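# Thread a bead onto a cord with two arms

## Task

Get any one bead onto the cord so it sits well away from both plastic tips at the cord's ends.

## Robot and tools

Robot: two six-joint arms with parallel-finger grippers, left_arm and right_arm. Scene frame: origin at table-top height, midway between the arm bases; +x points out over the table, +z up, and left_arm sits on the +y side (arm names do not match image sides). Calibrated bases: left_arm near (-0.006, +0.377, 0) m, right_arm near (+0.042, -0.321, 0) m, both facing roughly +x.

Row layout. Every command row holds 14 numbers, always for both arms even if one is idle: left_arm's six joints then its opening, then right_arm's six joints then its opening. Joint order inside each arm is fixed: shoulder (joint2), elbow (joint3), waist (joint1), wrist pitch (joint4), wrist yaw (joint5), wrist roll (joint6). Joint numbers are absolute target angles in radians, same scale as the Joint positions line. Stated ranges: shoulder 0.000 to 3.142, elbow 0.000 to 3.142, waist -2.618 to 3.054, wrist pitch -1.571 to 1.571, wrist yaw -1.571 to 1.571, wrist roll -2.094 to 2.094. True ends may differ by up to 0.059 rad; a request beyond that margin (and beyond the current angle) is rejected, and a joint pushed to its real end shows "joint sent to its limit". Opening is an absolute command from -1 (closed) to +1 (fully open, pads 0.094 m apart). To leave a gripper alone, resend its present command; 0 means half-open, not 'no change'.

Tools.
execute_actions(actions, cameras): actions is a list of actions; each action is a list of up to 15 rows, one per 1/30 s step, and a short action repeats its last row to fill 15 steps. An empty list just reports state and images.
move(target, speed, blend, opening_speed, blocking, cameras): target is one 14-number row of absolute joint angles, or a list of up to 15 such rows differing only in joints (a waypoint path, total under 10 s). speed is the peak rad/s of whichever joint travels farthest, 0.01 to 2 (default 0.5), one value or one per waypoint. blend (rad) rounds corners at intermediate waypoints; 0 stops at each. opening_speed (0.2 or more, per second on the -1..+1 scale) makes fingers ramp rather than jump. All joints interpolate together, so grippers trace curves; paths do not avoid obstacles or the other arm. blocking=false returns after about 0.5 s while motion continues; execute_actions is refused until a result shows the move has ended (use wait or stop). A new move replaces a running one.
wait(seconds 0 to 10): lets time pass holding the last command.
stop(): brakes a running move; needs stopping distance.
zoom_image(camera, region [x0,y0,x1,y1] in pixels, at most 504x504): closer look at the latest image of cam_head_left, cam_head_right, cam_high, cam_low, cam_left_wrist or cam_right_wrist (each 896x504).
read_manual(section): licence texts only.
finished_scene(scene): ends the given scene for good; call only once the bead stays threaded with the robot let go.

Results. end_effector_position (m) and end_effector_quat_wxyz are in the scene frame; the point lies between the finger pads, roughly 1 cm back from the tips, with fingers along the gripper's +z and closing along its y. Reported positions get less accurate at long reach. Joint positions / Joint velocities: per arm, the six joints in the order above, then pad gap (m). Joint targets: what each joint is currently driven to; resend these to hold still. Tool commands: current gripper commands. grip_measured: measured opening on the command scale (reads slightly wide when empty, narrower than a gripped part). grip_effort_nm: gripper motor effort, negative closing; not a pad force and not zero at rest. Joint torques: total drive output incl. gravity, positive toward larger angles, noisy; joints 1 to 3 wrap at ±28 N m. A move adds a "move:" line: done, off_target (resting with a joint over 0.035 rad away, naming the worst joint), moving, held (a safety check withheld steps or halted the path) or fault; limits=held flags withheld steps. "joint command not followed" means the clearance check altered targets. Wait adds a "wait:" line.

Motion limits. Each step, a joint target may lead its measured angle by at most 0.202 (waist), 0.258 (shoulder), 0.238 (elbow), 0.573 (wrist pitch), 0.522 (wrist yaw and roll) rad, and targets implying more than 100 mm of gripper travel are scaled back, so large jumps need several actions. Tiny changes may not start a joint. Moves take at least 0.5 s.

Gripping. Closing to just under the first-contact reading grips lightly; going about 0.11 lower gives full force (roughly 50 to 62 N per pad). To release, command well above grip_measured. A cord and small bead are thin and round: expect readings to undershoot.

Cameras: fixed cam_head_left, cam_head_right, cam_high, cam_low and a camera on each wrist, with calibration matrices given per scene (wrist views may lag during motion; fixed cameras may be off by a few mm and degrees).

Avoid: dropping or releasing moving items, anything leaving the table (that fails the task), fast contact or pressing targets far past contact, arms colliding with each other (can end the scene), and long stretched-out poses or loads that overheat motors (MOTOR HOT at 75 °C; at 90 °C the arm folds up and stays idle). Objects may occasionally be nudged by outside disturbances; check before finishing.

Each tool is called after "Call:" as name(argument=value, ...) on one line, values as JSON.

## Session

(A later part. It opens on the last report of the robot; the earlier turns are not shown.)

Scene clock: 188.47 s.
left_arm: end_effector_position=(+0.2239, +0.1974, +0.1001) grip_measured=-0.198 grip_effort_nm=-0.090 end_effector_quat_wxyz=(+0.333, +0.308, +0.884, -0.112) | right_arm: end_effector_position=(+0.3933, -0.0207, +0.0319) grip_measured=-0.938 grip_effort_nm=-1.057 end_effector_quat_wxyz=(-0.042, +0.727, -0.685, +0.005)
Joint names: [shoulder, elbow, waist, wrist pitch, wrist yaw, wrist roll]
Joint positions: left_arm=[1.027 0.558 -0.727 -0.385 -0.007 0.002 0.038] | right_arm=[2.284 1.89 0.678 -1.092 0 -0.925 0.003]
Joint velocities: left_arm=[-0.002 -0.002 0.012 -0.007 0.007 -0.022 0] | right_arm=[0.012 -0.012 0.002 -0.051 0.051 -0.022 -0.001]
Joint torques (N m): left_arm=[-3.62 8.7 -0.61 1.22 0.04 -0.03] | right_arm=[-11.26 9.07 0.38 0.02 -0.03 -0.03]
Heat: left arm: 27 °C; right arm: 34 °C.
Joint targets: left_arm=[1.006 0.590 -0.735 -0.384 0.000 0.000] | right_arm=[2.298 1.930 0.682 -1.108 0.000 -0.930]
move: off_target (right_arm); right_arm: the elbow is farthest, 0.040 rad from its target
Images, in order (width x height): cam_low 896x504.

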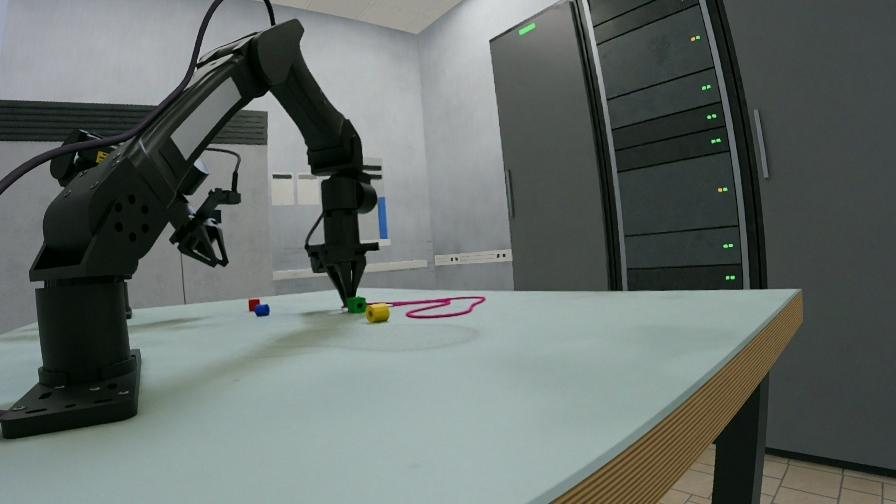

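Call:
move(target=[1.006,0.59,-0.735,-0.384,0,0,-0.2,2.215,1.79,0.640,-1.05,0,-0.965,-1], speed=0.06, cameras=["cam_low","cam_right_wrist","cam_high"])

Call:
zoom_image(camera="cam_low", region=[290, 240, 430, 330])

Call:
zoom_image(camera="cam_high", region=[370, 230, 490, 330])

Scene clock: 203.53 s.
left_arm: end_effector_position=(+0.2239, +0.1974, +0.1001) grip_measured=-0.198 grip_effort_nm=-0.090 end_effector_quat_wxyz=(+0.333, +0.308, +0.884, -0.112) | right_arm: end_effector_position=(+0.3927, -0.0365, +0.0268) grip_measured=-0.938 grip_effort_nm=-1.057 end_effector_quat_wxyz=(-0.038, +0.730, -0.682, +0.005)
Joint names: [shoulder, elbow, waist, wrist pitch, wrist yaw, wrist roll]
Joint positions: left_arm=[1.027 0.558 -0.727 -0.385 -0.007 0.002 0.038] | right_arm=[2.252 1.815 0.652 -1.058 0 -0.959 0.003]
Joint velocities: left_arm=[-0.007 -0.017 -0.007 0.007 -0.037 0.037 0] | right_arm=[0.002 -0.007 -0.012 -0.007 -0.066 0.066 -0.001]
Joint torques (N m): left_arm=[-3.62 8.69 -0.62 1.22 0.04 -0.04] | right_arm=[-14.9 4.1 -1.1 0.22 -0.03 -0.03]
Heat: left arm: 27 °C; right arm: 35 °C.
Joint targets: left_arm=[1.006 0.590 -0.735 -0.384 0.000 0.000] | right_arm=[2.215 1.790 0.640 -1.050 0.000 -0.965]
move: off_target (right_arm); right_arm: the shoulder is farthest, 0.037 rad from its target
camera_calibration:
cam_right_wrist: T_world_to_cam=[[0.997762, -0.0340061, 0.0575662, -0.392716], [-0.0629644, -0.767512, 0.637934, 0.00476483], [0.0224891, -0.640131, -0.767936, 0.104299], [0, 0, 0, 1]] pos_world=[0.389792, 0.0570675, 0.0996627]
Images, in order (width x height): cam_high 896x504, cam_low 896x504, cam_right_wrist 896x504.

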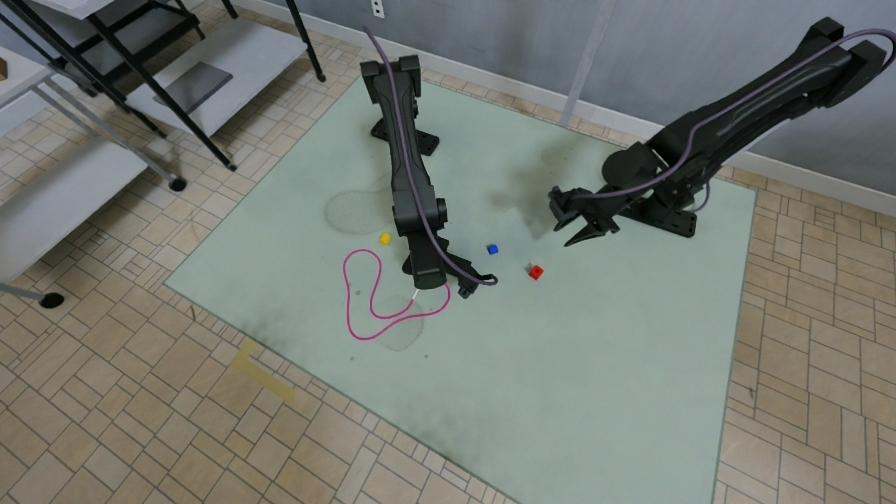

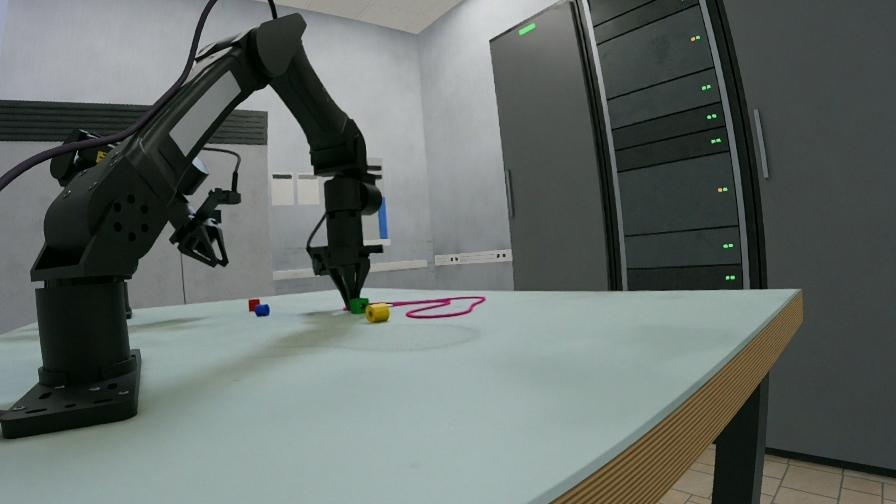

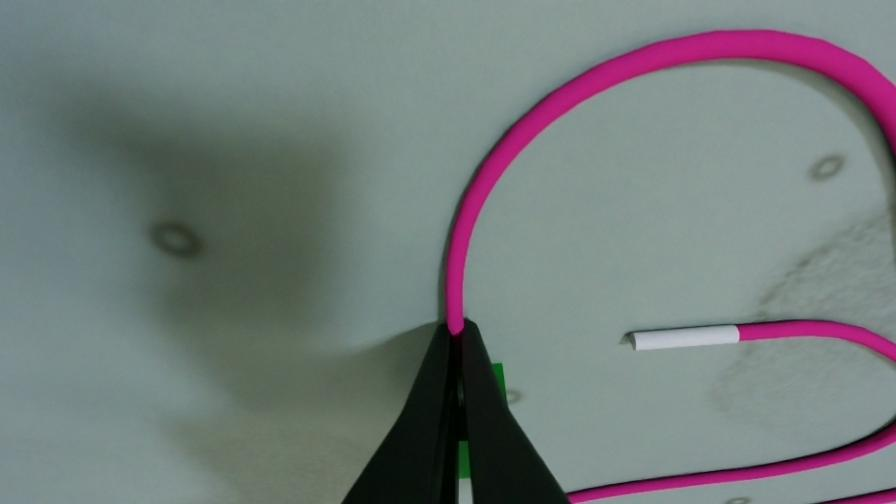

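Scaled by 3.600 from the camera's 896x504 image, which has a finer 1280x720 frame.

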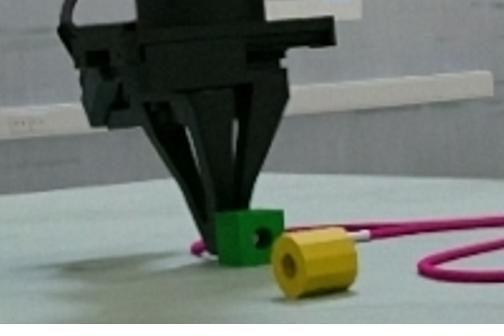

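Scaled by 4.200 from the camera's 896x504 image, which has a finer 1280x720 frame.

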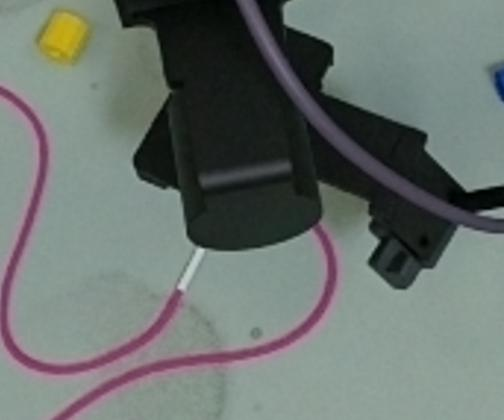

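Call:
move(target=[1.006,0.59,-0.735,-0.384,0,0,-0.2,2.252,1.815,0.645,-1.055,0,-0.96,-0.7], opening_speed=0.3, cameras=[])

Call:
move(target=[1.006,0.59,-0.735,-0.384,0,0,-0.2,2.24,2.07,0.63,-1.31,0,-0.96,-0.35], speed=0.25, opening_speed=0.3, cameras=["cam_right_wrist","cam_low","cam_high"])

Call:
zoom_image(camera="cam_high", region=[370, 230, 490, 330])

Scene clock: 246.63 s.
left_arm: end_effector_position=(+0.2239, +0.1974, +0.1001) grip_measured=-0.198 grip_effort_nm=-0.085 end_effector_quat_wxyz=(+0.333, +0.308, +0.884, -0.112) | right_arm: end_effector_position=(+0.3928, -0.0365, +0.0268) grip_measured=-0.703 grip_effort_nm=0.120 end_effector_quat_wxyz=(-0.038, +0.731, -0.682, +0.006)
Joint names: [shoulder, elbow, waist, wrist pitch, wrist yaw, wrist roll]
Joint positions: left_arm=[1.027 0.558 -0.727 -0.385 -0.007 0.002 0.038] | right_arm=[2.252 1.815 0.652 -1.058 0.001 -0.96 0.014]
Joint velocities: left_arm=[0.002 -0.002 -0.002 0.022 -0.037 0.037 0] | right_arm=[-0.027 -0.017 0.002 -0.081 -0.037 -0.051 0]
Joint torques (N m): left_arm=[-3.62 8.69 -0.61 1.22 0.04 -0.03] | right_arm=[-11.89 5.91 -0.58 0.2 -0.02 0.02]
Heat: left arm: 28 °C; right arm: 41 °C.
Joint targets: left_arm=[1.006 0.590 -0.735 -0.384 0.000 0.000] | right_arm=[2.252 1.815 0.645 -1.055 0.000 -0.960]
move: done
No camera images: "cameras" was empty.

Scene clock: 248.33 s.
left_arm: end_effector_position=(+0.2239, +0.1974, +0.1001) grip_measured=-0.198 grip_effort_nm=-0.085 end_effector_quat_wxyz=(+0.333, +0.308, +0.884, -0.112) | right_arm: end_effector_position=(+0.3972, -0.0412, +0.0813) grip_measured=-0.353 grip_effort_nm=0.120 end_effector_quat_wxyz=(-0.029, +0.726, -0.687, +0.005)
Joint names: [shoulder, elbow, waist, wrist pitch, wrist yaw, wrist roll]
Joint positions: left_arm=[1.027 0.558 -0.727 -0.385 -0.007 0.002 0.038] | right_arm=[2.252 2.034 0.638 -1.294 0.001 -0.96 0.03]
Joint velocities: left_arm=[0.007 0.002 -0.002 0.022 -0.037 0.051 0] | right_arm=[0.002 -0.007 -0.002 0.022 -0.022 0.007 0.002]
Joint torques (N m): left_arm=[-3.63 8.69 -0.61 1.23 0.04 -0.03] | right_arm=[-12.94 8.83 -0.69 -0.01 -0.01 0]
Heat: left arm: 28 °C; right arm: 40 °C.
Joint targets: left_arm=[1.006 0.590 -0.735 -0.384 0.000 0.000] | right_arm=[2.240 2.070 0.630 -1.310 0.000 -0.960]
move: off_target (right_arm); right_arm: the elbow is farthest, 0.036 rad from its target
camera_calibration:
cam_right_wrist: T_world_to_cam=[[0.997896, -0.0467911, 0.044881, -0.399995], [-0.0647242, -0.759569, 0.647199, -0.0330908], [0.00380705, -0.648742, -0.760999, 0.149561], [0, 0, 0, 1]] pos_world=[0.396442, 0.0531758, 0.153184]
Images, in order (width x height): cam_high 896x504, cam_low 896x504, cam_right_wrist 896x504.

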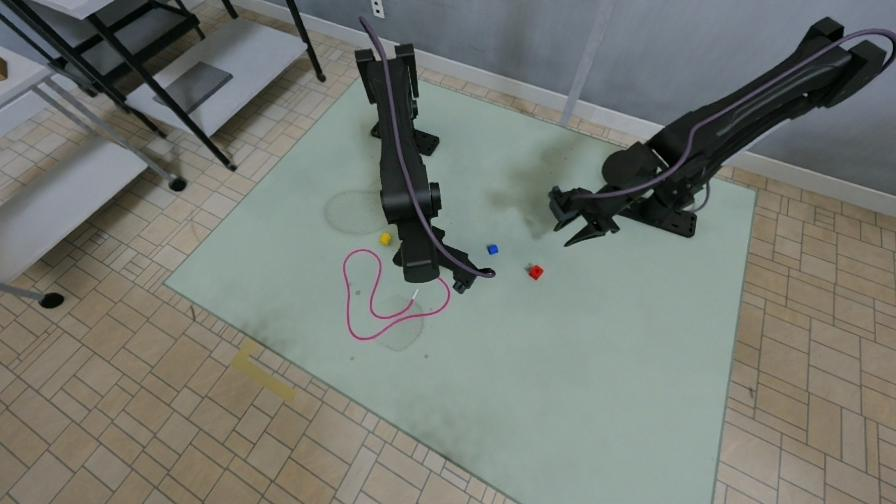

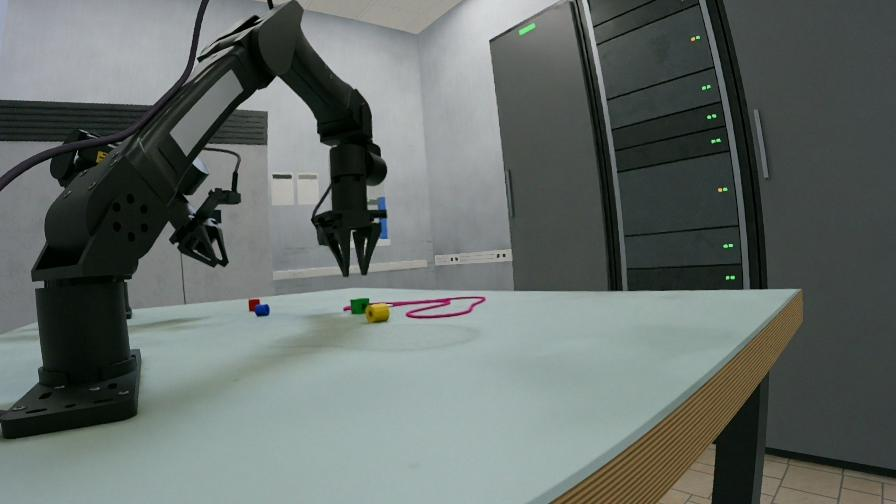

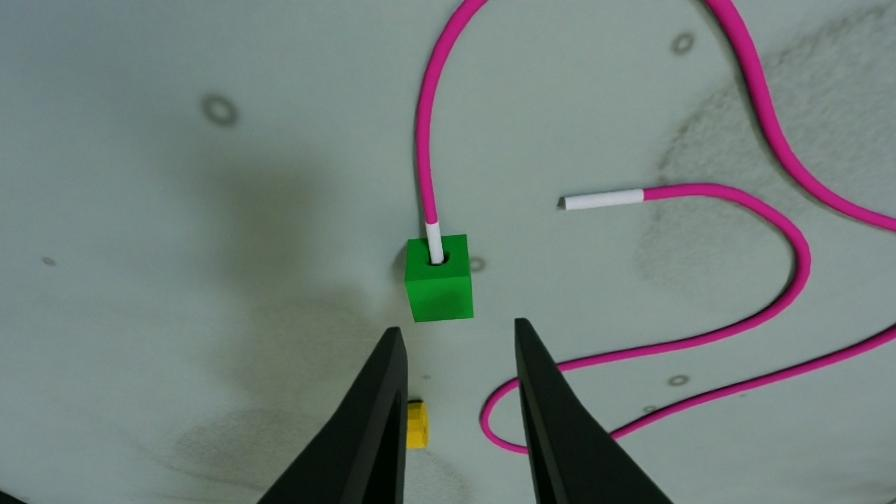

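Scaled by 4.200 from the camera's 896x504 image, which has a finer 1280x720 frame.

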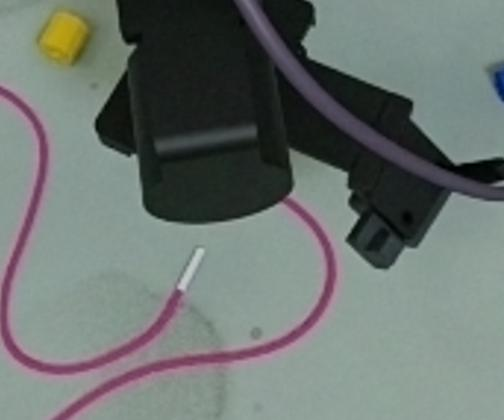

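Call:
execute_actions(actions=[], cameras=["cam_right_wrist","cam_high"])

Call:
zoom_image(camera="cam_right_wrist", region=[250, 80, 650, 380])

Scene clock: 288.40 s.
left_arm: end_effector_position=(+0.2239, +0.1974, +0.1001) grip_measured=-0.198 grip_effort_nm=-0.085 end_effector_quat_wxyz=(+0.333, +0.308, +0.884, -0.112) | right_arm: end_effector_position=(+0.3970, -0.0413, +0.0813) grip_measured=-0.353 grip_effort_nm=0.120 end_effector_quat_wxyz=(-0.029, +0.726, -0.687, +0.005)
Joint names: [shoulder, elbow, waist, wrist pitch, wrist yaw, wrist roll]
Joint positions: left_arm=[1.027 0.558 -0.727 -0.385 -0.007 0.002 0.038] | right_arm=[2.252 2.034 0.638 -1.295 0.001 -0.96 0.03]
Joint velocities: left_arm=[0.007 -0.002 -0.022 0.051 -0.081 -0.007 0] | right_arm=[-0.002 0.002 -0.007 -0.066 -0.037 0.007 0.002]
Joint torques (N m): left_arm=[-3.64 8.72 -0.61 1.22 0.04 -0.03] | right_arm=[-12.88 8.77 -0.72 -0.03 -0.02 0.01]
Heat: left arm: 28 °C; right arm: 38 °C.
Joint targets: left_arm=[1.006 0.590 -0.735 -0.384 0.000 0.000] | right_arm=[2.240 2.070 0.630 -1.310 0.000 -0.960]
Tool commands: left_gripper/opening=-0.2 right_gripper/opening=-0.35
camera_calibration:
cam_right_wrist: T_world_to_cam=[[0.997923, -0.0467701, 0.0443042, -0.399814], [-0.0643356, -0.759264, 0.647595, -0.0333561], [0.00335044, -0.6491, -0.760695, 0.149619], [0, 0, 0, 1]] pos_world=[0.396336, 0.0530927, 0.153129]
Images, in order (width x height): cam_high 896x504, cam_right_wrist 896x504.

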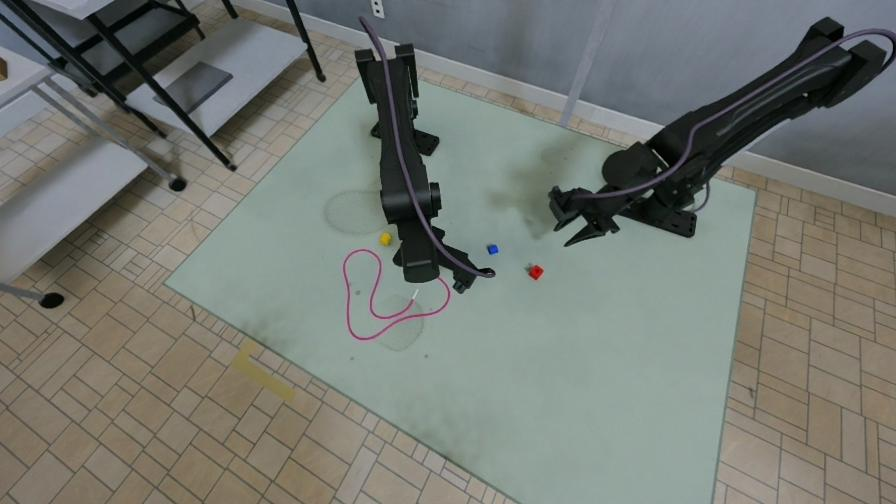

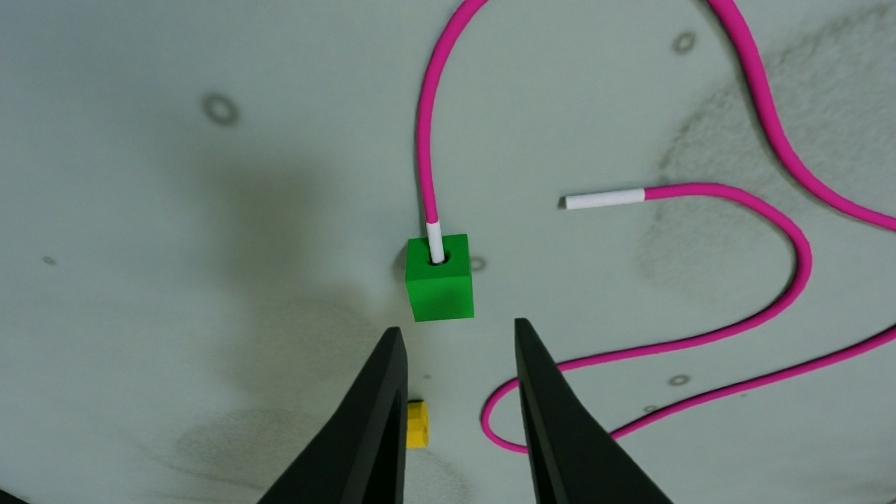

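Scaled by 1.260 from the camera's 896x504 image, which has a finer 1280x720 frame.

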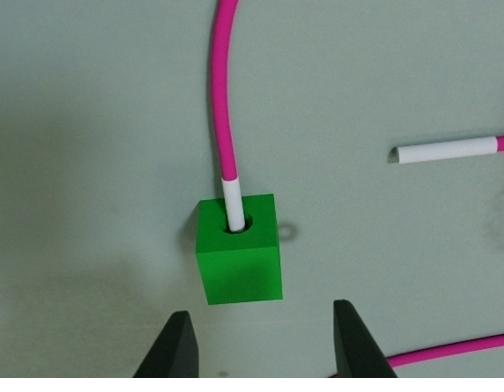

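Call:
move(target=[1.006,0.59,-0.735,-0.384,0,0,-0.2,2.125,1.83,0.58,-1.215,0,-1.01,-0.35], speed=0.3, cameras=["cam_right_wrist"])

Call:
zoom_image(camera="cam_right_wrist", region=[250, 80, 650, 380])

Scene clock: 321.40 s.
left_arm: end_effector_position=(+0.2239, +0.1974, +0.1001) grip_measured=-0.198 grip_effort_nm=-0.085 end_effector_quat_wxyz=(+0.333, +0.308, +0.884, -0.112) | right_arm: end_effector_position=(+0.3870, -0.0771, +0.0655) grip_measured=-0.353 grip_effort_nm=0.125 end_effector_quat_wxyz=(-0.004, +0.723, -0.690, +0.001)
Joint names: [shoulder, elbow, waist, wrist pitch, wrist yaw, wrist roll]
Joint positions: left_arm=[1.027 0.558 -0.727 -0.385 -0.007 0.002 0.038] | right_arm=[2.175 1.847 0.586 -1.235 0.001 -1.004 0.03]
Joint velocities: left_arm=[0.017 -0.007 -0.007 0.037 0.051 0.022 -0.001] | right_arm=[-0.017 0.007 -0.017 -0.051 0.022 -0.022 0.001]
Joint torques (N m): left_arm=[-3.63 8.7 -0.59 1.23 0.03 -0.03] | right_arm=[-15.38 4.62 -0.55 0.2 -0.02 -0.04]
Heat: left arm: 28 °C; right arm: 38 °C.
Joint targets: left_arm=[1.006 0.590 -0.735 -0.384 0.000 0.000] | right_arm=[2.125 1.830 0.580 -1.215 0.000 -1.010]
move: off_target (right_arm); right_arm: the shoulder is farthest, 0.050 rad from its target
camera_calibration:
cam_right_wrist: T_world_to_cam=[[0.998515, -0.0539897, 0.00728324, -0.389173], [-0.0448449, -0.738654, 0.672592, -0.0584976], [-0.0309332, -0.67192, -0.739978, 0.124585], [0, 0, 0, 1]] pos_world=[0.389826, 0.0194902, 0.13437]
Images, in order (width x height): cam_right_wrist 896x504.

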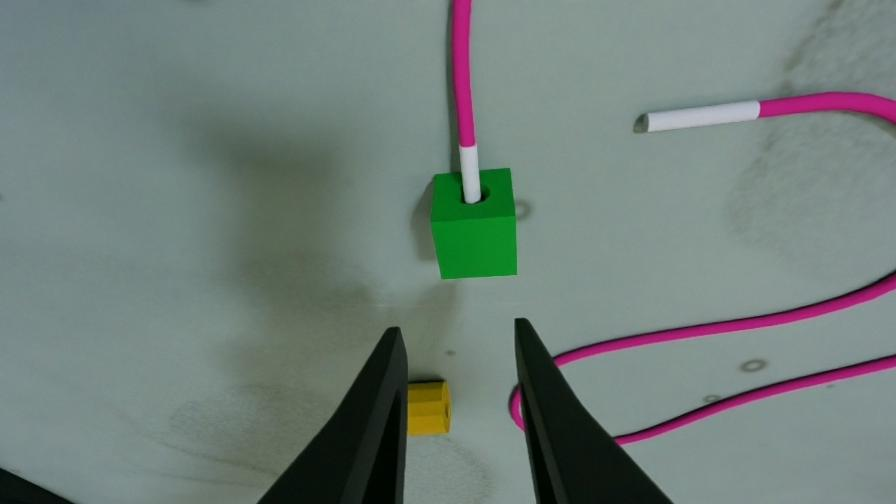

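Scaled by 1.260 from the camera's 896x504 image, which has a finer 1280x720 frame.

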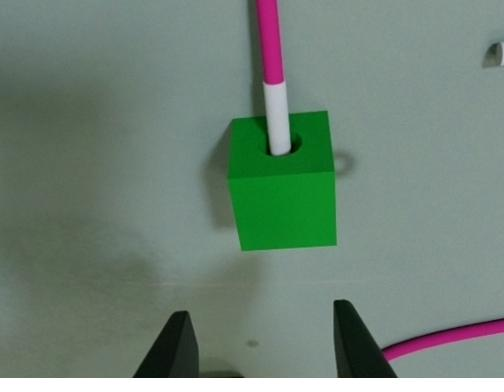

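Call:
move(target=[1.006,0.59,-0.735,-0.384,0,0,-0.2,2.212,1.74,0.571,-1.087,0,-1.01,-0.35], speed=0.15, cameras=["cam_right_wrist","cam_low"])

Call:
zoom_image(camera="cam_low", region=[290, 220, 470, 330])

Scene clock: 344.37 s.
left_arm: end_effector_position=(+0.2239, +0.1974, +0.1001) grip_measured=-0.198 grip_effort_nm=-0.085 end_effector_quat_wxyz=(+0.333, +0.308, +0.884, -0.112) | right_arm: end_effector_position=(+0.3946, -0.0785, +0.0337) grip_measured=-0.353 grip_effort_nm=0.115 end_effector_quat_wxyz=(-0.013, +0.720, -0.694, +0.006)
Joint names: [shoulder, elbow, waist, wrist pitch, wrist yaw, wrist roll]
Joint positions: left_arm=[1.027 0.558 -0.727 -0.385 -0.007 0.002 0.038] | right_arm=[2.197 1.755 0.576 -1.101 0.007 -1.005 0.03]
Joint velocities: left_arm=[0.017 -0.007 0.022 0.037 -0.007 0.037 0] | right_arm=[0.002 -0.002 -0.022 -0.022 -0.007 -0.007 0]
Joint torques (N m): left_arm=[-3.63 8.69 -0.61 1.22 0.04 -0.03] | right_arm=[-10.4 4.77 -0.44 0.2 -0.08 -0.06]
Heat: left arm: 28 °C; right arm: 36 °C.
Joint targets: left_arm=[1.006 0.590 -0.735 -0.384 0.000 0.000] | right_arm=[2.212 1.740 0.571 -1.087 0.000 -1.010]
move: done
camera_calibration:
cam_right_wrist: T_world_to_cam=[[0.997622, -0.06372, 0.0262811, -0.397631], [-0.0649657, -0.741856, 0.667405, -0.0299789], [-0.0230303, -0.667525, -0.744231, 0.097638], [0, 0, 0, 1]] pos_world=[0.396986, 0.0175989, 0.103123]
Images, in order (width x height): cam_low 896x504, cam_right_wrist 896x504.

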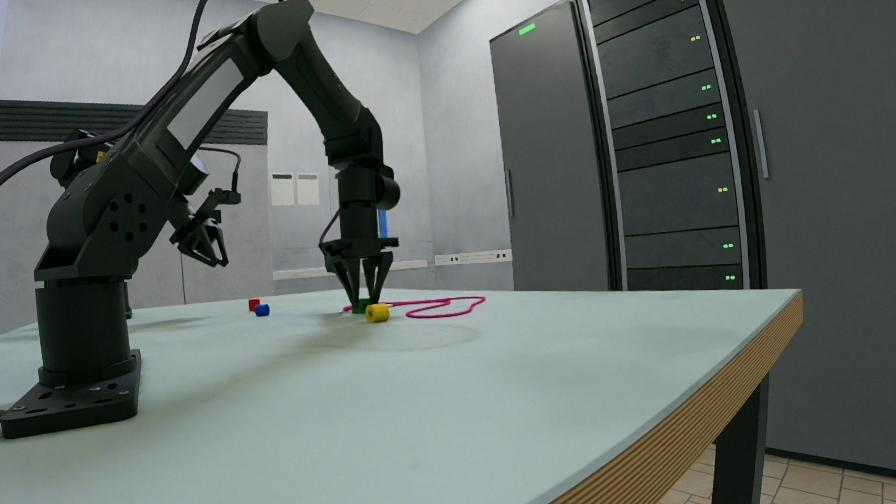

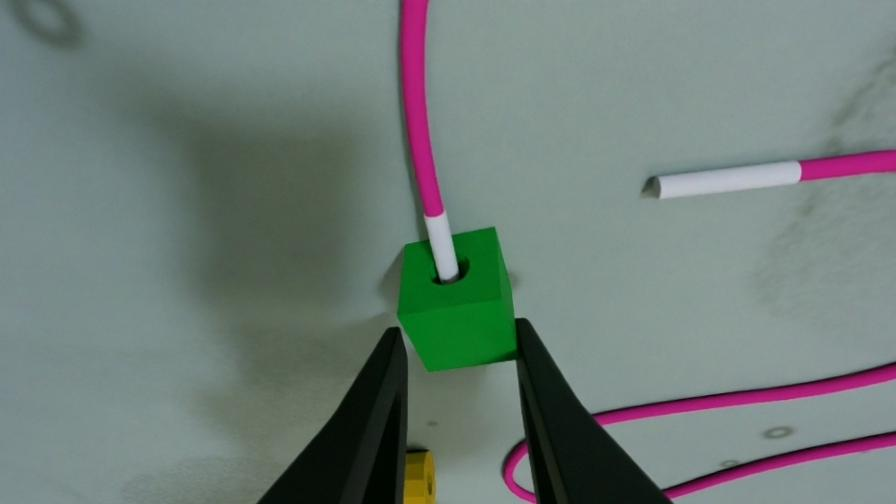

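Scaled by 2.800 from the camera's 896x504 image, which has a finer 1280x720 frame.

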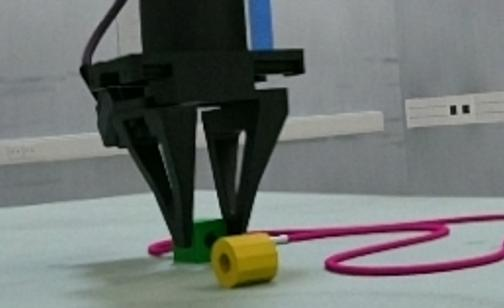

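Call:
move(target=[1.006,0.59,-0.735,-0.384,0,0,-0.2,2.212,1.74,0.571,-1.087,0,-1.01,-0.66], opening_speed=0.25, cameras=["cam_right_wrist","cam_low"])

Call:
zoom_image(camera="cam_low", region=[290, 220, 470, 330])

Scene clock: 359.47 s.
left_arm: end_effector_position=(+0.2239, +0.1974, +0.1001) grip_measured=-0.198 grip_effort_nm=-0.085 end_effector_quat_wxyz=(+0.333, +0.308, +0.884, -0.112) | right_arm: end_effector_position=(+0.3946, -0.0785, +0.0337) grip_measured=-0.562 grip_effort_nm=-1.048 end_effector_quat_wxyz=(-0.013, +0.720, -0.694, +0.006)
Joint names: [shoulder, elbow, waist, wrist pitch, wrist yaw, wrist roll]
Joint positions: left_arm=[1.027 0.558 -0.727 -0.385 -0.007 0.002 0.038] | right_arm=[2.197 1.755 0.576 -1.101 0.007 -1.005 0.021]
Joint velocities: left_arm=[-0.022 -0.007 -0.017 -0.037 -0.11 -0.022 0] | right_arm=[-0.007 -0.022 -0.017 0.066 -0.095 -0.037 0.001]
Joint torques (N m): left_arm=[-3.63 8.7 -0.61 1.23 0.04 -0.04] | right_arm=[-10.4 4.72 -0.39 0.19 -0.06 -0.04]
Heat: left arm: 28 °C; right arm: 34 °C.
Joint targets: left_arm=[1.006 0.590 -0.735 -0.384 0.000 0.000] | right_arm=[2.212 1.740 0.571 -1.087 0.000 -1.010]
move: done
camera_calibration:
cam_right_wrist: T_world_to_cam=[[0.997646, -0.0633393, 0.0262855, -0.39761], [-0.0646853, -0.741873, 0.667413, -0.0300911], [-0.0227729, -0.667542, -0.744224, 0.0975349], [0, 0, 0, 1]] pos_world=[0.396949, 0.0176005, 0.103122]
Images, in order (width x height): cam_low 896x504, cam_right_wrist 896x504.

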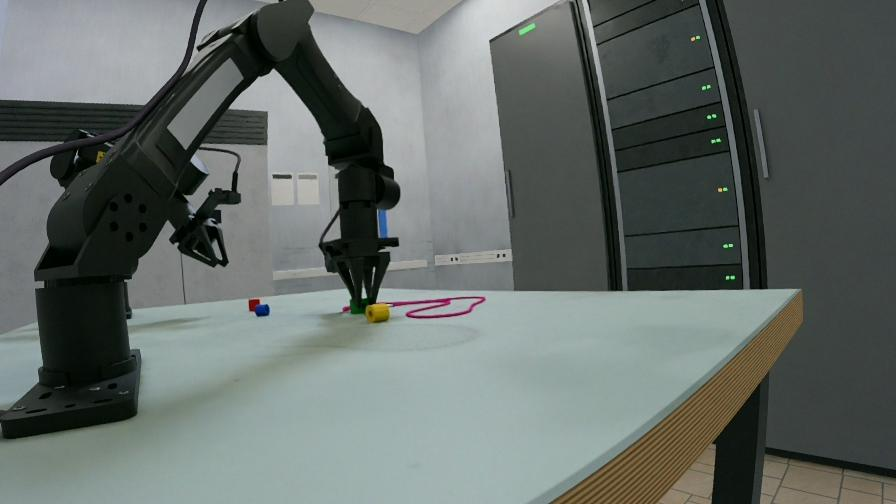

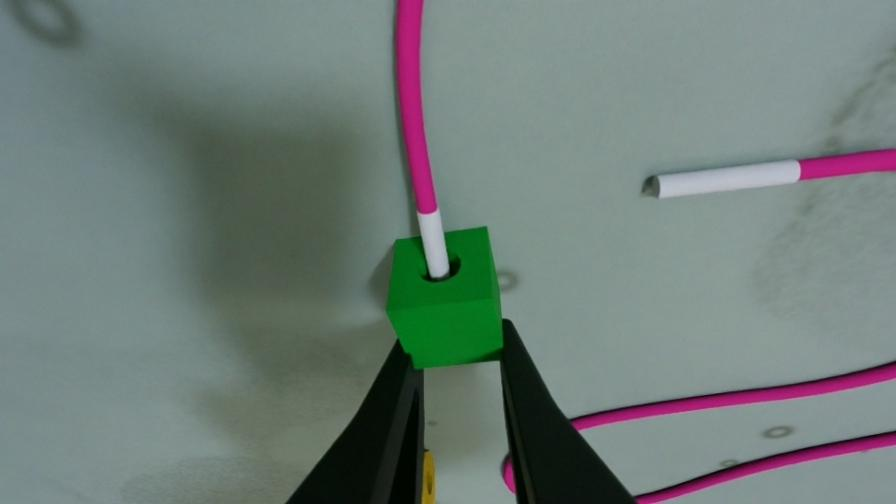

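Scaled by 2.800 from the camera's 896x504 image, which has a finer 1280x720 frame.

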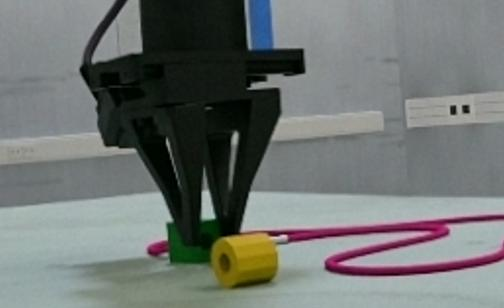

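Call:
move(target=[[1.006,0.59,-0.735,-0.384,0,0,-0.2,2.212,1.79,0.58,-1.117,0,-1.0,-0.66],[1.006,0.59,-0.735,-0.384,0,0,-0.2,2.258,1.87,0.622,-1.149,0,-0.965,-0.66]], speed=0.05, cameras=["cam_right_wrist","cam_low"])

Call:
zoom_image(camera="cam_low", region=[290, 220, 470, 330])

Scene clock: 383.77 s.
left_arm: end_effector_position=(+0.2239, +0.1974, +0.1001) grip_measured=-0.198 grip_effort_nm=-0.090 end_effector_quat_wxyz=(+0.333, +0.308, +0.884, -0.112) | right_arm: end_effector_position=(+0.3941, -0.0589, +0.0357) grip_measured=-0.562 grip_effort_nm=-1.057 end_effector_quat_wxyz=(-0.015, +0.721, -0.693, +0.006)
Joint names: [shoulder, elbow, waist, wrist pitch, wrist yaw, wrist roll]
Joint positions: left_arm=[1.027 0.558 -0.727 -0.385 -0.007 0.002 0.038] | right_arm=[2.238 1.83 0.613 -1.132 0.007 -0.971 0.021]
Joint velocities: left_arm=[0.002 -0.002 0.002 -0.081 0.022 -0.037 -0.001] | right_arm=[0.012 -0.002 -0.007 -0.037 -0.095 0.037 0]
Joint torques (N m): left_arm=[-3.63 8.7 -0.62 1.22 0.04 -0.03] | right_arm=[-10.24 8.91 0.7 -0.1 -0.08 0.1]
Heat: left arm: 28 °C; right arm: 34 °C.
Joint targets: left_arm=[1.006 0.590 -0.735 -0.384 0.000 0.000] | right_arm=[2.258 1.870 0.622 -1.149 0.000 -0.965]
move: off_target (right_arm); right_arm: the elbow is farthest, 0.040 rad from its target
camera_calibration:
cam_right_wrist: T_world_to_cam=[[0.997779, -0.0603535, 0.0282015, -0.39588], [-0.0637993, -0.743894, 0.665245, -0.017284], [-0.019171, -0.665566, -0.746092, 0.110857], [0, 0, 0, 1]] pos_world=[0.396023, 0.0370326, 0.105372]
Images, in order (width x height): cam_low 896x504, cam_right_wrist 896x504.

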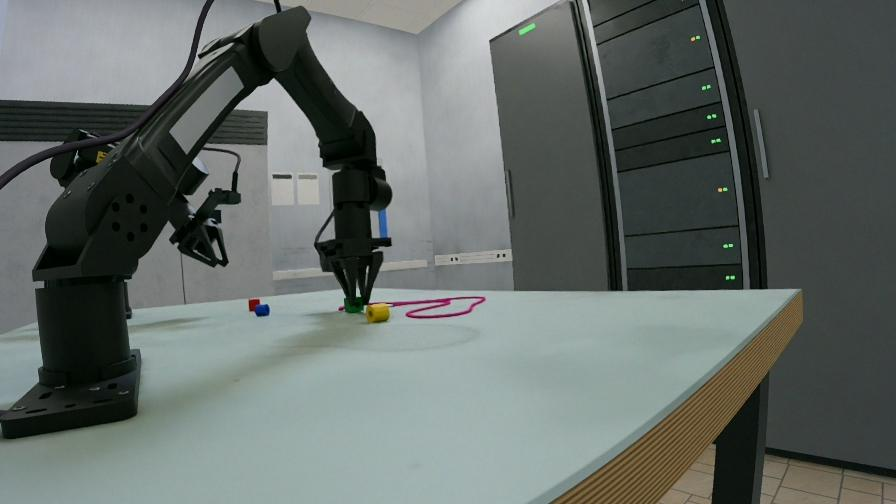

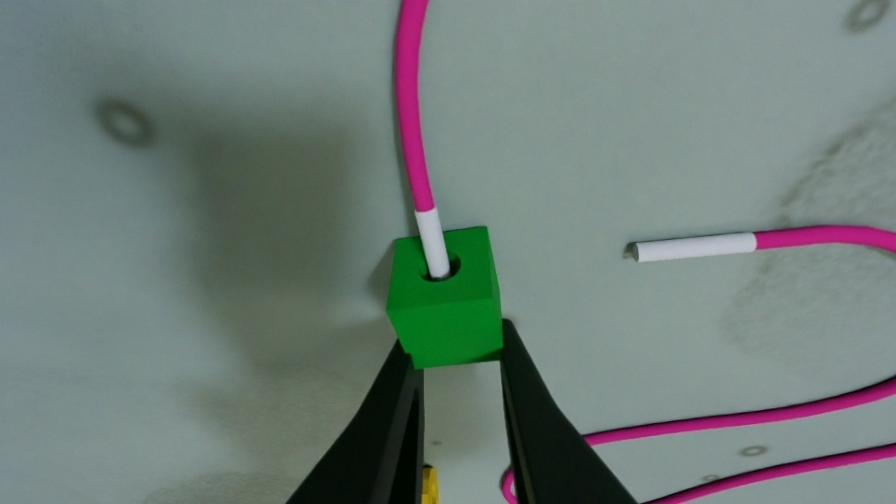

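Scaled by 2.800 from the camera's 896x504 image, which has a finer 1280x720 frame.

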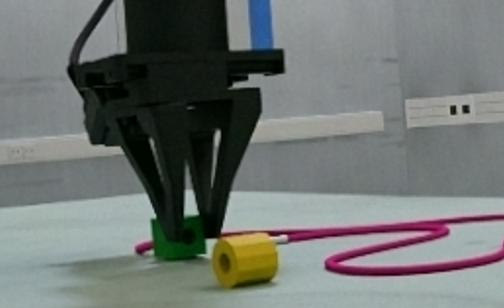

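Call:
zoom_image(camera="cam_right_wrist", region=[370, 180, 530, 380])

Scaled by 2.520 from the camera's 896x504 image, which has a finer 1280x720 frame.

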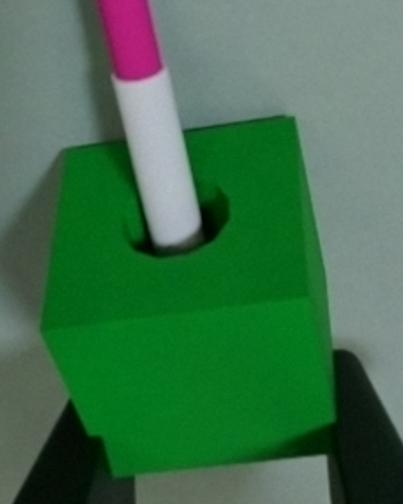

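Call:
move(target=[1.006,0.59,-0.735,-0.384,0,0,-0.2,2.258,1.81,0.622,-1.108,0,-0.965,-0.66], speed=0.1, cameras=[])

Call:
move(target=[1.006,0.59,-0.735,-0.384,0,0,-0.2,2.258,1.81,0.622,-1.108,0,-0.965,-0.35], opening_speed=0.3, cameras=["cam_right_wrist"])

Call:
move(target=[[1.006,0.59,-0.735,-0.384,0,0,-0.2,2.18,2.03,0.622,-1.34,0,-0.965,-0.35],[1.006,0.59,-0.735,-0.384,0,0,-0.2,2.18,2.03,0.622,-1.34,0,2.07,-0.35]], speed=[0.3,0.8], cameras=["cam_right_wrist"])

Scene clock: 442.47 s.
left_arm: end_effector_position=(+0.2239, +0.1974, +0.1001) grip_measured=-0.198 grip_effort_nm=-0.081 end_effector_quat_wxyz=(+0.333, +0.308, +0.884, -0.112) | right_arm: end_effector_position=(+0.3948, -0.0580, +0.0358) grip_measured=-0.562 grip_effort_nm=-1.053 end_effector_quat_wxyz=(-0.017, +0.721, -0.692, +0.006)
Joint names: [shoulder, elbow, waist, wrist pitch, wrist yaw, wrist roll]
Joint positions: left_arm=[1.027 0.558 -0.727 -0.385 -0.007 0.002 0.038] | right_arm=[2.238 1.831 0.614 -1.128 0.007 -0.97 0.021]
Joint velocities: left_arm=[-0.037 -0.002 -0.012 0.037 0.081 -0.051 0] | right_arm=[0.017 -0.007 0.002 0.007 -0.007 0.007 -0.001]
Joint torques (N m): left_arm=[-3.62 8.69 -0.62 1.23 0.05 -0.04] | right_arm=[-10.32 4.31 0.7 0.25 -0.09 0.06]
Heat: left arm: 29 °C; right arm: 35 °C.
Joint targets: left_arm=[1.006 0.590 -0.735 -0.384 0.000 0.000] | right_arm=[2.258 1.810 0.622 -1.108 0.000 -0.965]
move: done
No camera images: "cameras" was empty.

Scene clock: 443.70 s.
left_arm: end_effector_position=(+0.2239, +0.1974, +0.1001) grip_measured=-0.198 grip_effort_nm=-0.090 end_effector_quat_wxyz=(+0.333, +0.308, +0.884, -0.112) | right_arm: end_effector_position=(+0.3950, -0.0578, +0.0358) grip_measured=-0.353 grip_effort_nm=0.120 end_effector_quat_wxyz=(-0.017, +0.721, -0.692, +0.006)
Joint names: [shoulder, elbow, waist, wrist pitch, wrist yaw, wrist roll]
Joint positions: left_arm=[1.027 0.558 -0.727 -0.385 -0.007 0.002 0.038] | right_arm=[2.238 1.831 0.614 -1.127 0.007 -0.97 0.03]
Joint velocities: left_arm=[-0.007 0.007 0.017 0.125 0.007 0.022 0] | right_arm=[0.002 -0.012 0.022 0.037 0.007 0.037 0]
Joint torques (N m): left_arm=[-3.62 8.69 -0.61 1.23 0.04 -0.03] | right_arm=[-10.28 4.33 0.76 0.27 -0.08 0.05]
Heat: left arm: 29 °C; right arm: 35 °C.
Joint targets: left_arm=[1.006 0.590 -0.735 -0.384 0.000 0.000] | right_arm=[2.258 1.810 0.622 -1.108 0.000 -0.965]
move: done
camera_calibration:
cam_right_wrist: T_world_to_cam=[[0.99765, -0.0604504, 0.0322665, -0.396793], [-0.0666333, -0.746031, 0.662569, -0.0154306], [-0.0159807, -0.663162, -0.748305, 0.110649], [0, 0, 0, 1]] pos_world=[0.396601, 0.0378804, 0.105826]
Images, in order (width x height): cam_right_wrist 896x504.

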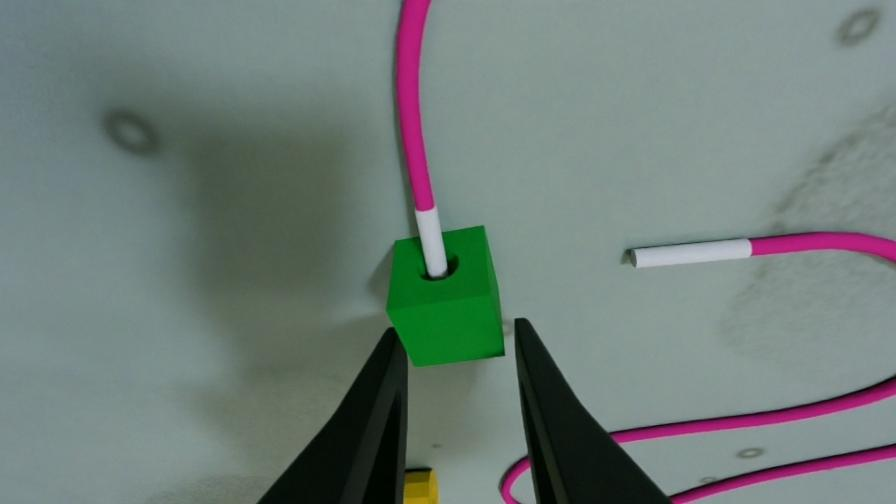

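Scene clock: 449.20 s.
left_arm: end_effector_position=(+0.2239, +0.1974, +0.1001) grip_measured=-0.198 grip_effort_nm=-0.090 end_effector_quat_wxyz=(+0.333, +0.308, +0.884, -0.112) | right_arm: end_effector_position=(+0.3899, -0.0599, +0.0815) grip_measured=-0.353 grip_effort_nm=0.120 end_effector_quat_wxyz=(+0.001, +0.653, +0.758, +0.005)
Joint names: [shoulder, elbow, waist, wrist pitch, wrist yaw, wrist roll]
Joint positions: left_arm=[1.027 0.558 -0.727 -0.385 -0.007 0.002 0.038] | right_arm=[2.226 1.994 0.614 -1.328 -0.001 2.064 0.03]
Joint velocities: left_arm=[-0.027 -0.002 -0.007 0.037 -0.007 -0.037 -0.001] | right_arm=[0.007 -0.012 -0.017 -0.007 -0.037 0.051 0.001]
Joint torques (N m): left_arm=[-3.62 8.7 -0.61 1.23 0.04 -0.03] | right_arm=[-15.47 8.75 0.73 -0.1 0.02 0.06]
Heat: left arm: 29 °C; right arm: 36 °C.
Joint targets: left_arm=[1.006 0.590 -0.735 -0.384 0.000 0.000] | right_arm=[2.180 2.030 0.622 -1.340 0.000 2.070]
move: off_target (right_arm); right_arm: the shoulder is farthest, 0.046 rad from its target
camera_calibration:
cam_right_wrist: T_world_to_cam=[[-0.998834, -0.0475755, -0.00819551, 0.389143], [-0.0404067, 0.73098, 0.681201, 0.0291746], [-0.0264178, 0.680738, -0.73205, 0.226597], [0, 0, 0, 1]] pos_world=[0.395855, -0.157065, 0.149196]
Images, in order (width x height): cam_right_wrist 896x504.

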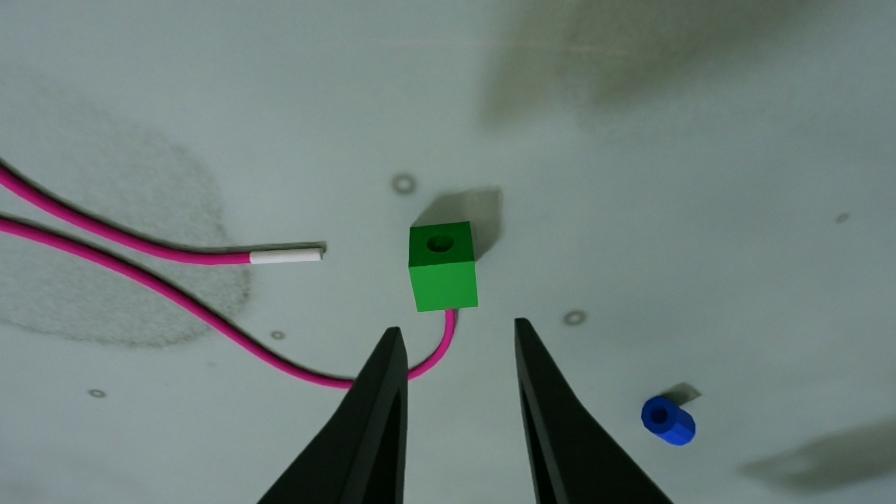

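Call:
wait(seconds=0.5, cameras=["cam_low","cam_head_right","cam_left_wrist"])

Call:
zoom_image(camera="cam_low", region=[290, 220, 470, 330])

Call:
zoom_image(camera="cam_head_right", region=[370, 150, 550, 270])

Scene clock: 469.97 s.
left_arm: end_effector_position=(+0.2239, +0.1974, +0.1001) grip_measured=-0.198 grip_effort_nm=-0.090 end_effector_quat_wxyz=(+0.333, +0.308, +0.884, -0.112) | right_arm: end_effector_position=(+0.3899, -0.0599, +0.0815) grip_measured=-0.353 grip_effort_nm=0.120 end_effector_quat_wxyz=(+0.001, +0.653, +0.757, +0.005)
Joint names: [shoulder, elbow, waist, wrist pitch, wrist yaw, wrist roll]
Joint positions: left_arm=[1.027 0.558 -0.727 -0.385 -0.007 0.002 0.038] | right_arm=[2.226 1.994 0.614 -1.328 -0.001 2.065 0.03]
Joint velocities: left_arm=[-0.022 0.002 -0.012 -0.007 -0.007 -0.066 0] | right_arm=[0.022 -0.007 -0.017 -0.022 -0.066 -0.007 0.001]
Joint torques (N m): left_arm=[-3.63 8.7 -0.59 1.23 0.04 -0.03] | right_arm=[-15.53 8.73 0.73 -0.1 0 0.06]
Heat: left arm: 29 °C; right arm: 37 °C.
Joint targets: left_arm=[1.006 0.590 -0.735 -0.384 0.000 0.000] | right_arm=[2.180 2.030 0.622 -1.340 0.000 2.070]
Tool commands: left_gripper/opening=-0.2 right_gripper/opening=-0.35
wait: 0.50 s; at rest from the start
camera_calibration:
cam_left_wrist: T_world_to_cam=[[-0.691666, -0.716626, -0.089698, 0.309708], [-0.721088, 0.692181, 0.030293, 0.0477252], [0.0403785, 0.0856328, -0.995508, 0.186791], [0, 0, 0, 1]] pos_world=[0.241086, 0.172915, 0.212286]
Images, in order (width x height): cam_head_right 896x504, cam_low 896x504, cam_left_wrist 896x504.

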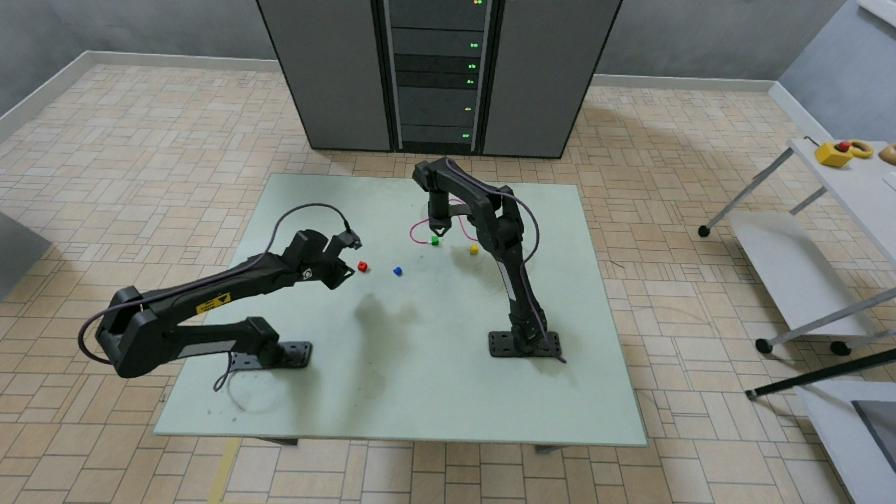

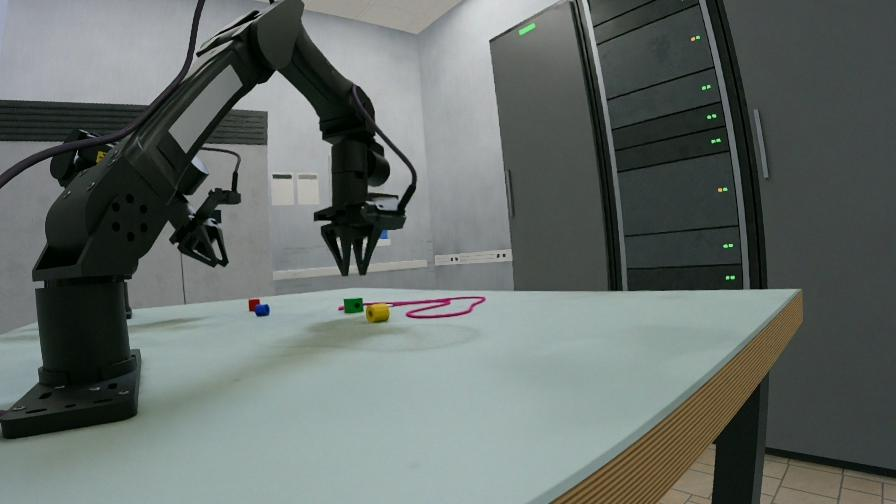

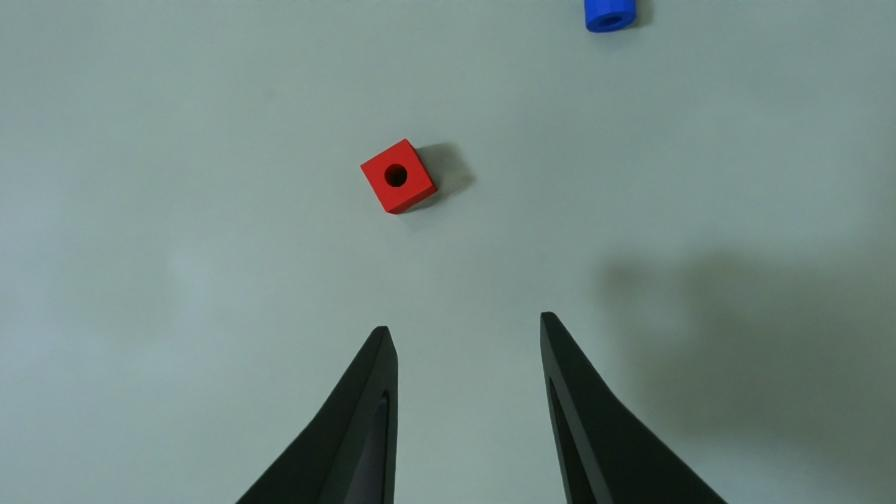

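Scaled by 2.800 from the camera's 896x504 image, which has a finer 1280x720 frame.

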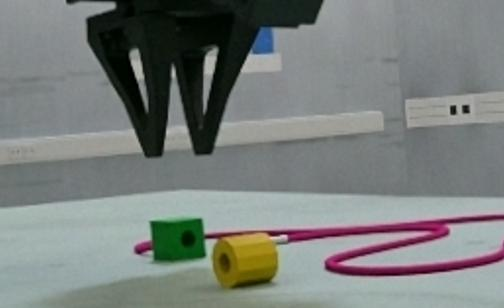

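Scaled by 2.800 from the camera's 896x504 image, which has a finer 1280x720 frame.

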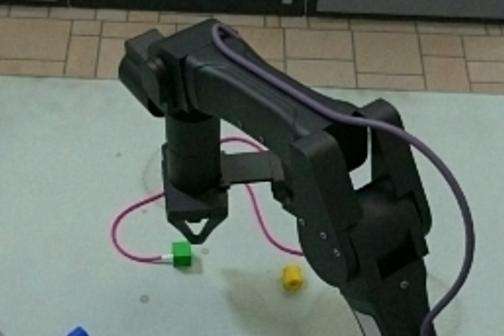

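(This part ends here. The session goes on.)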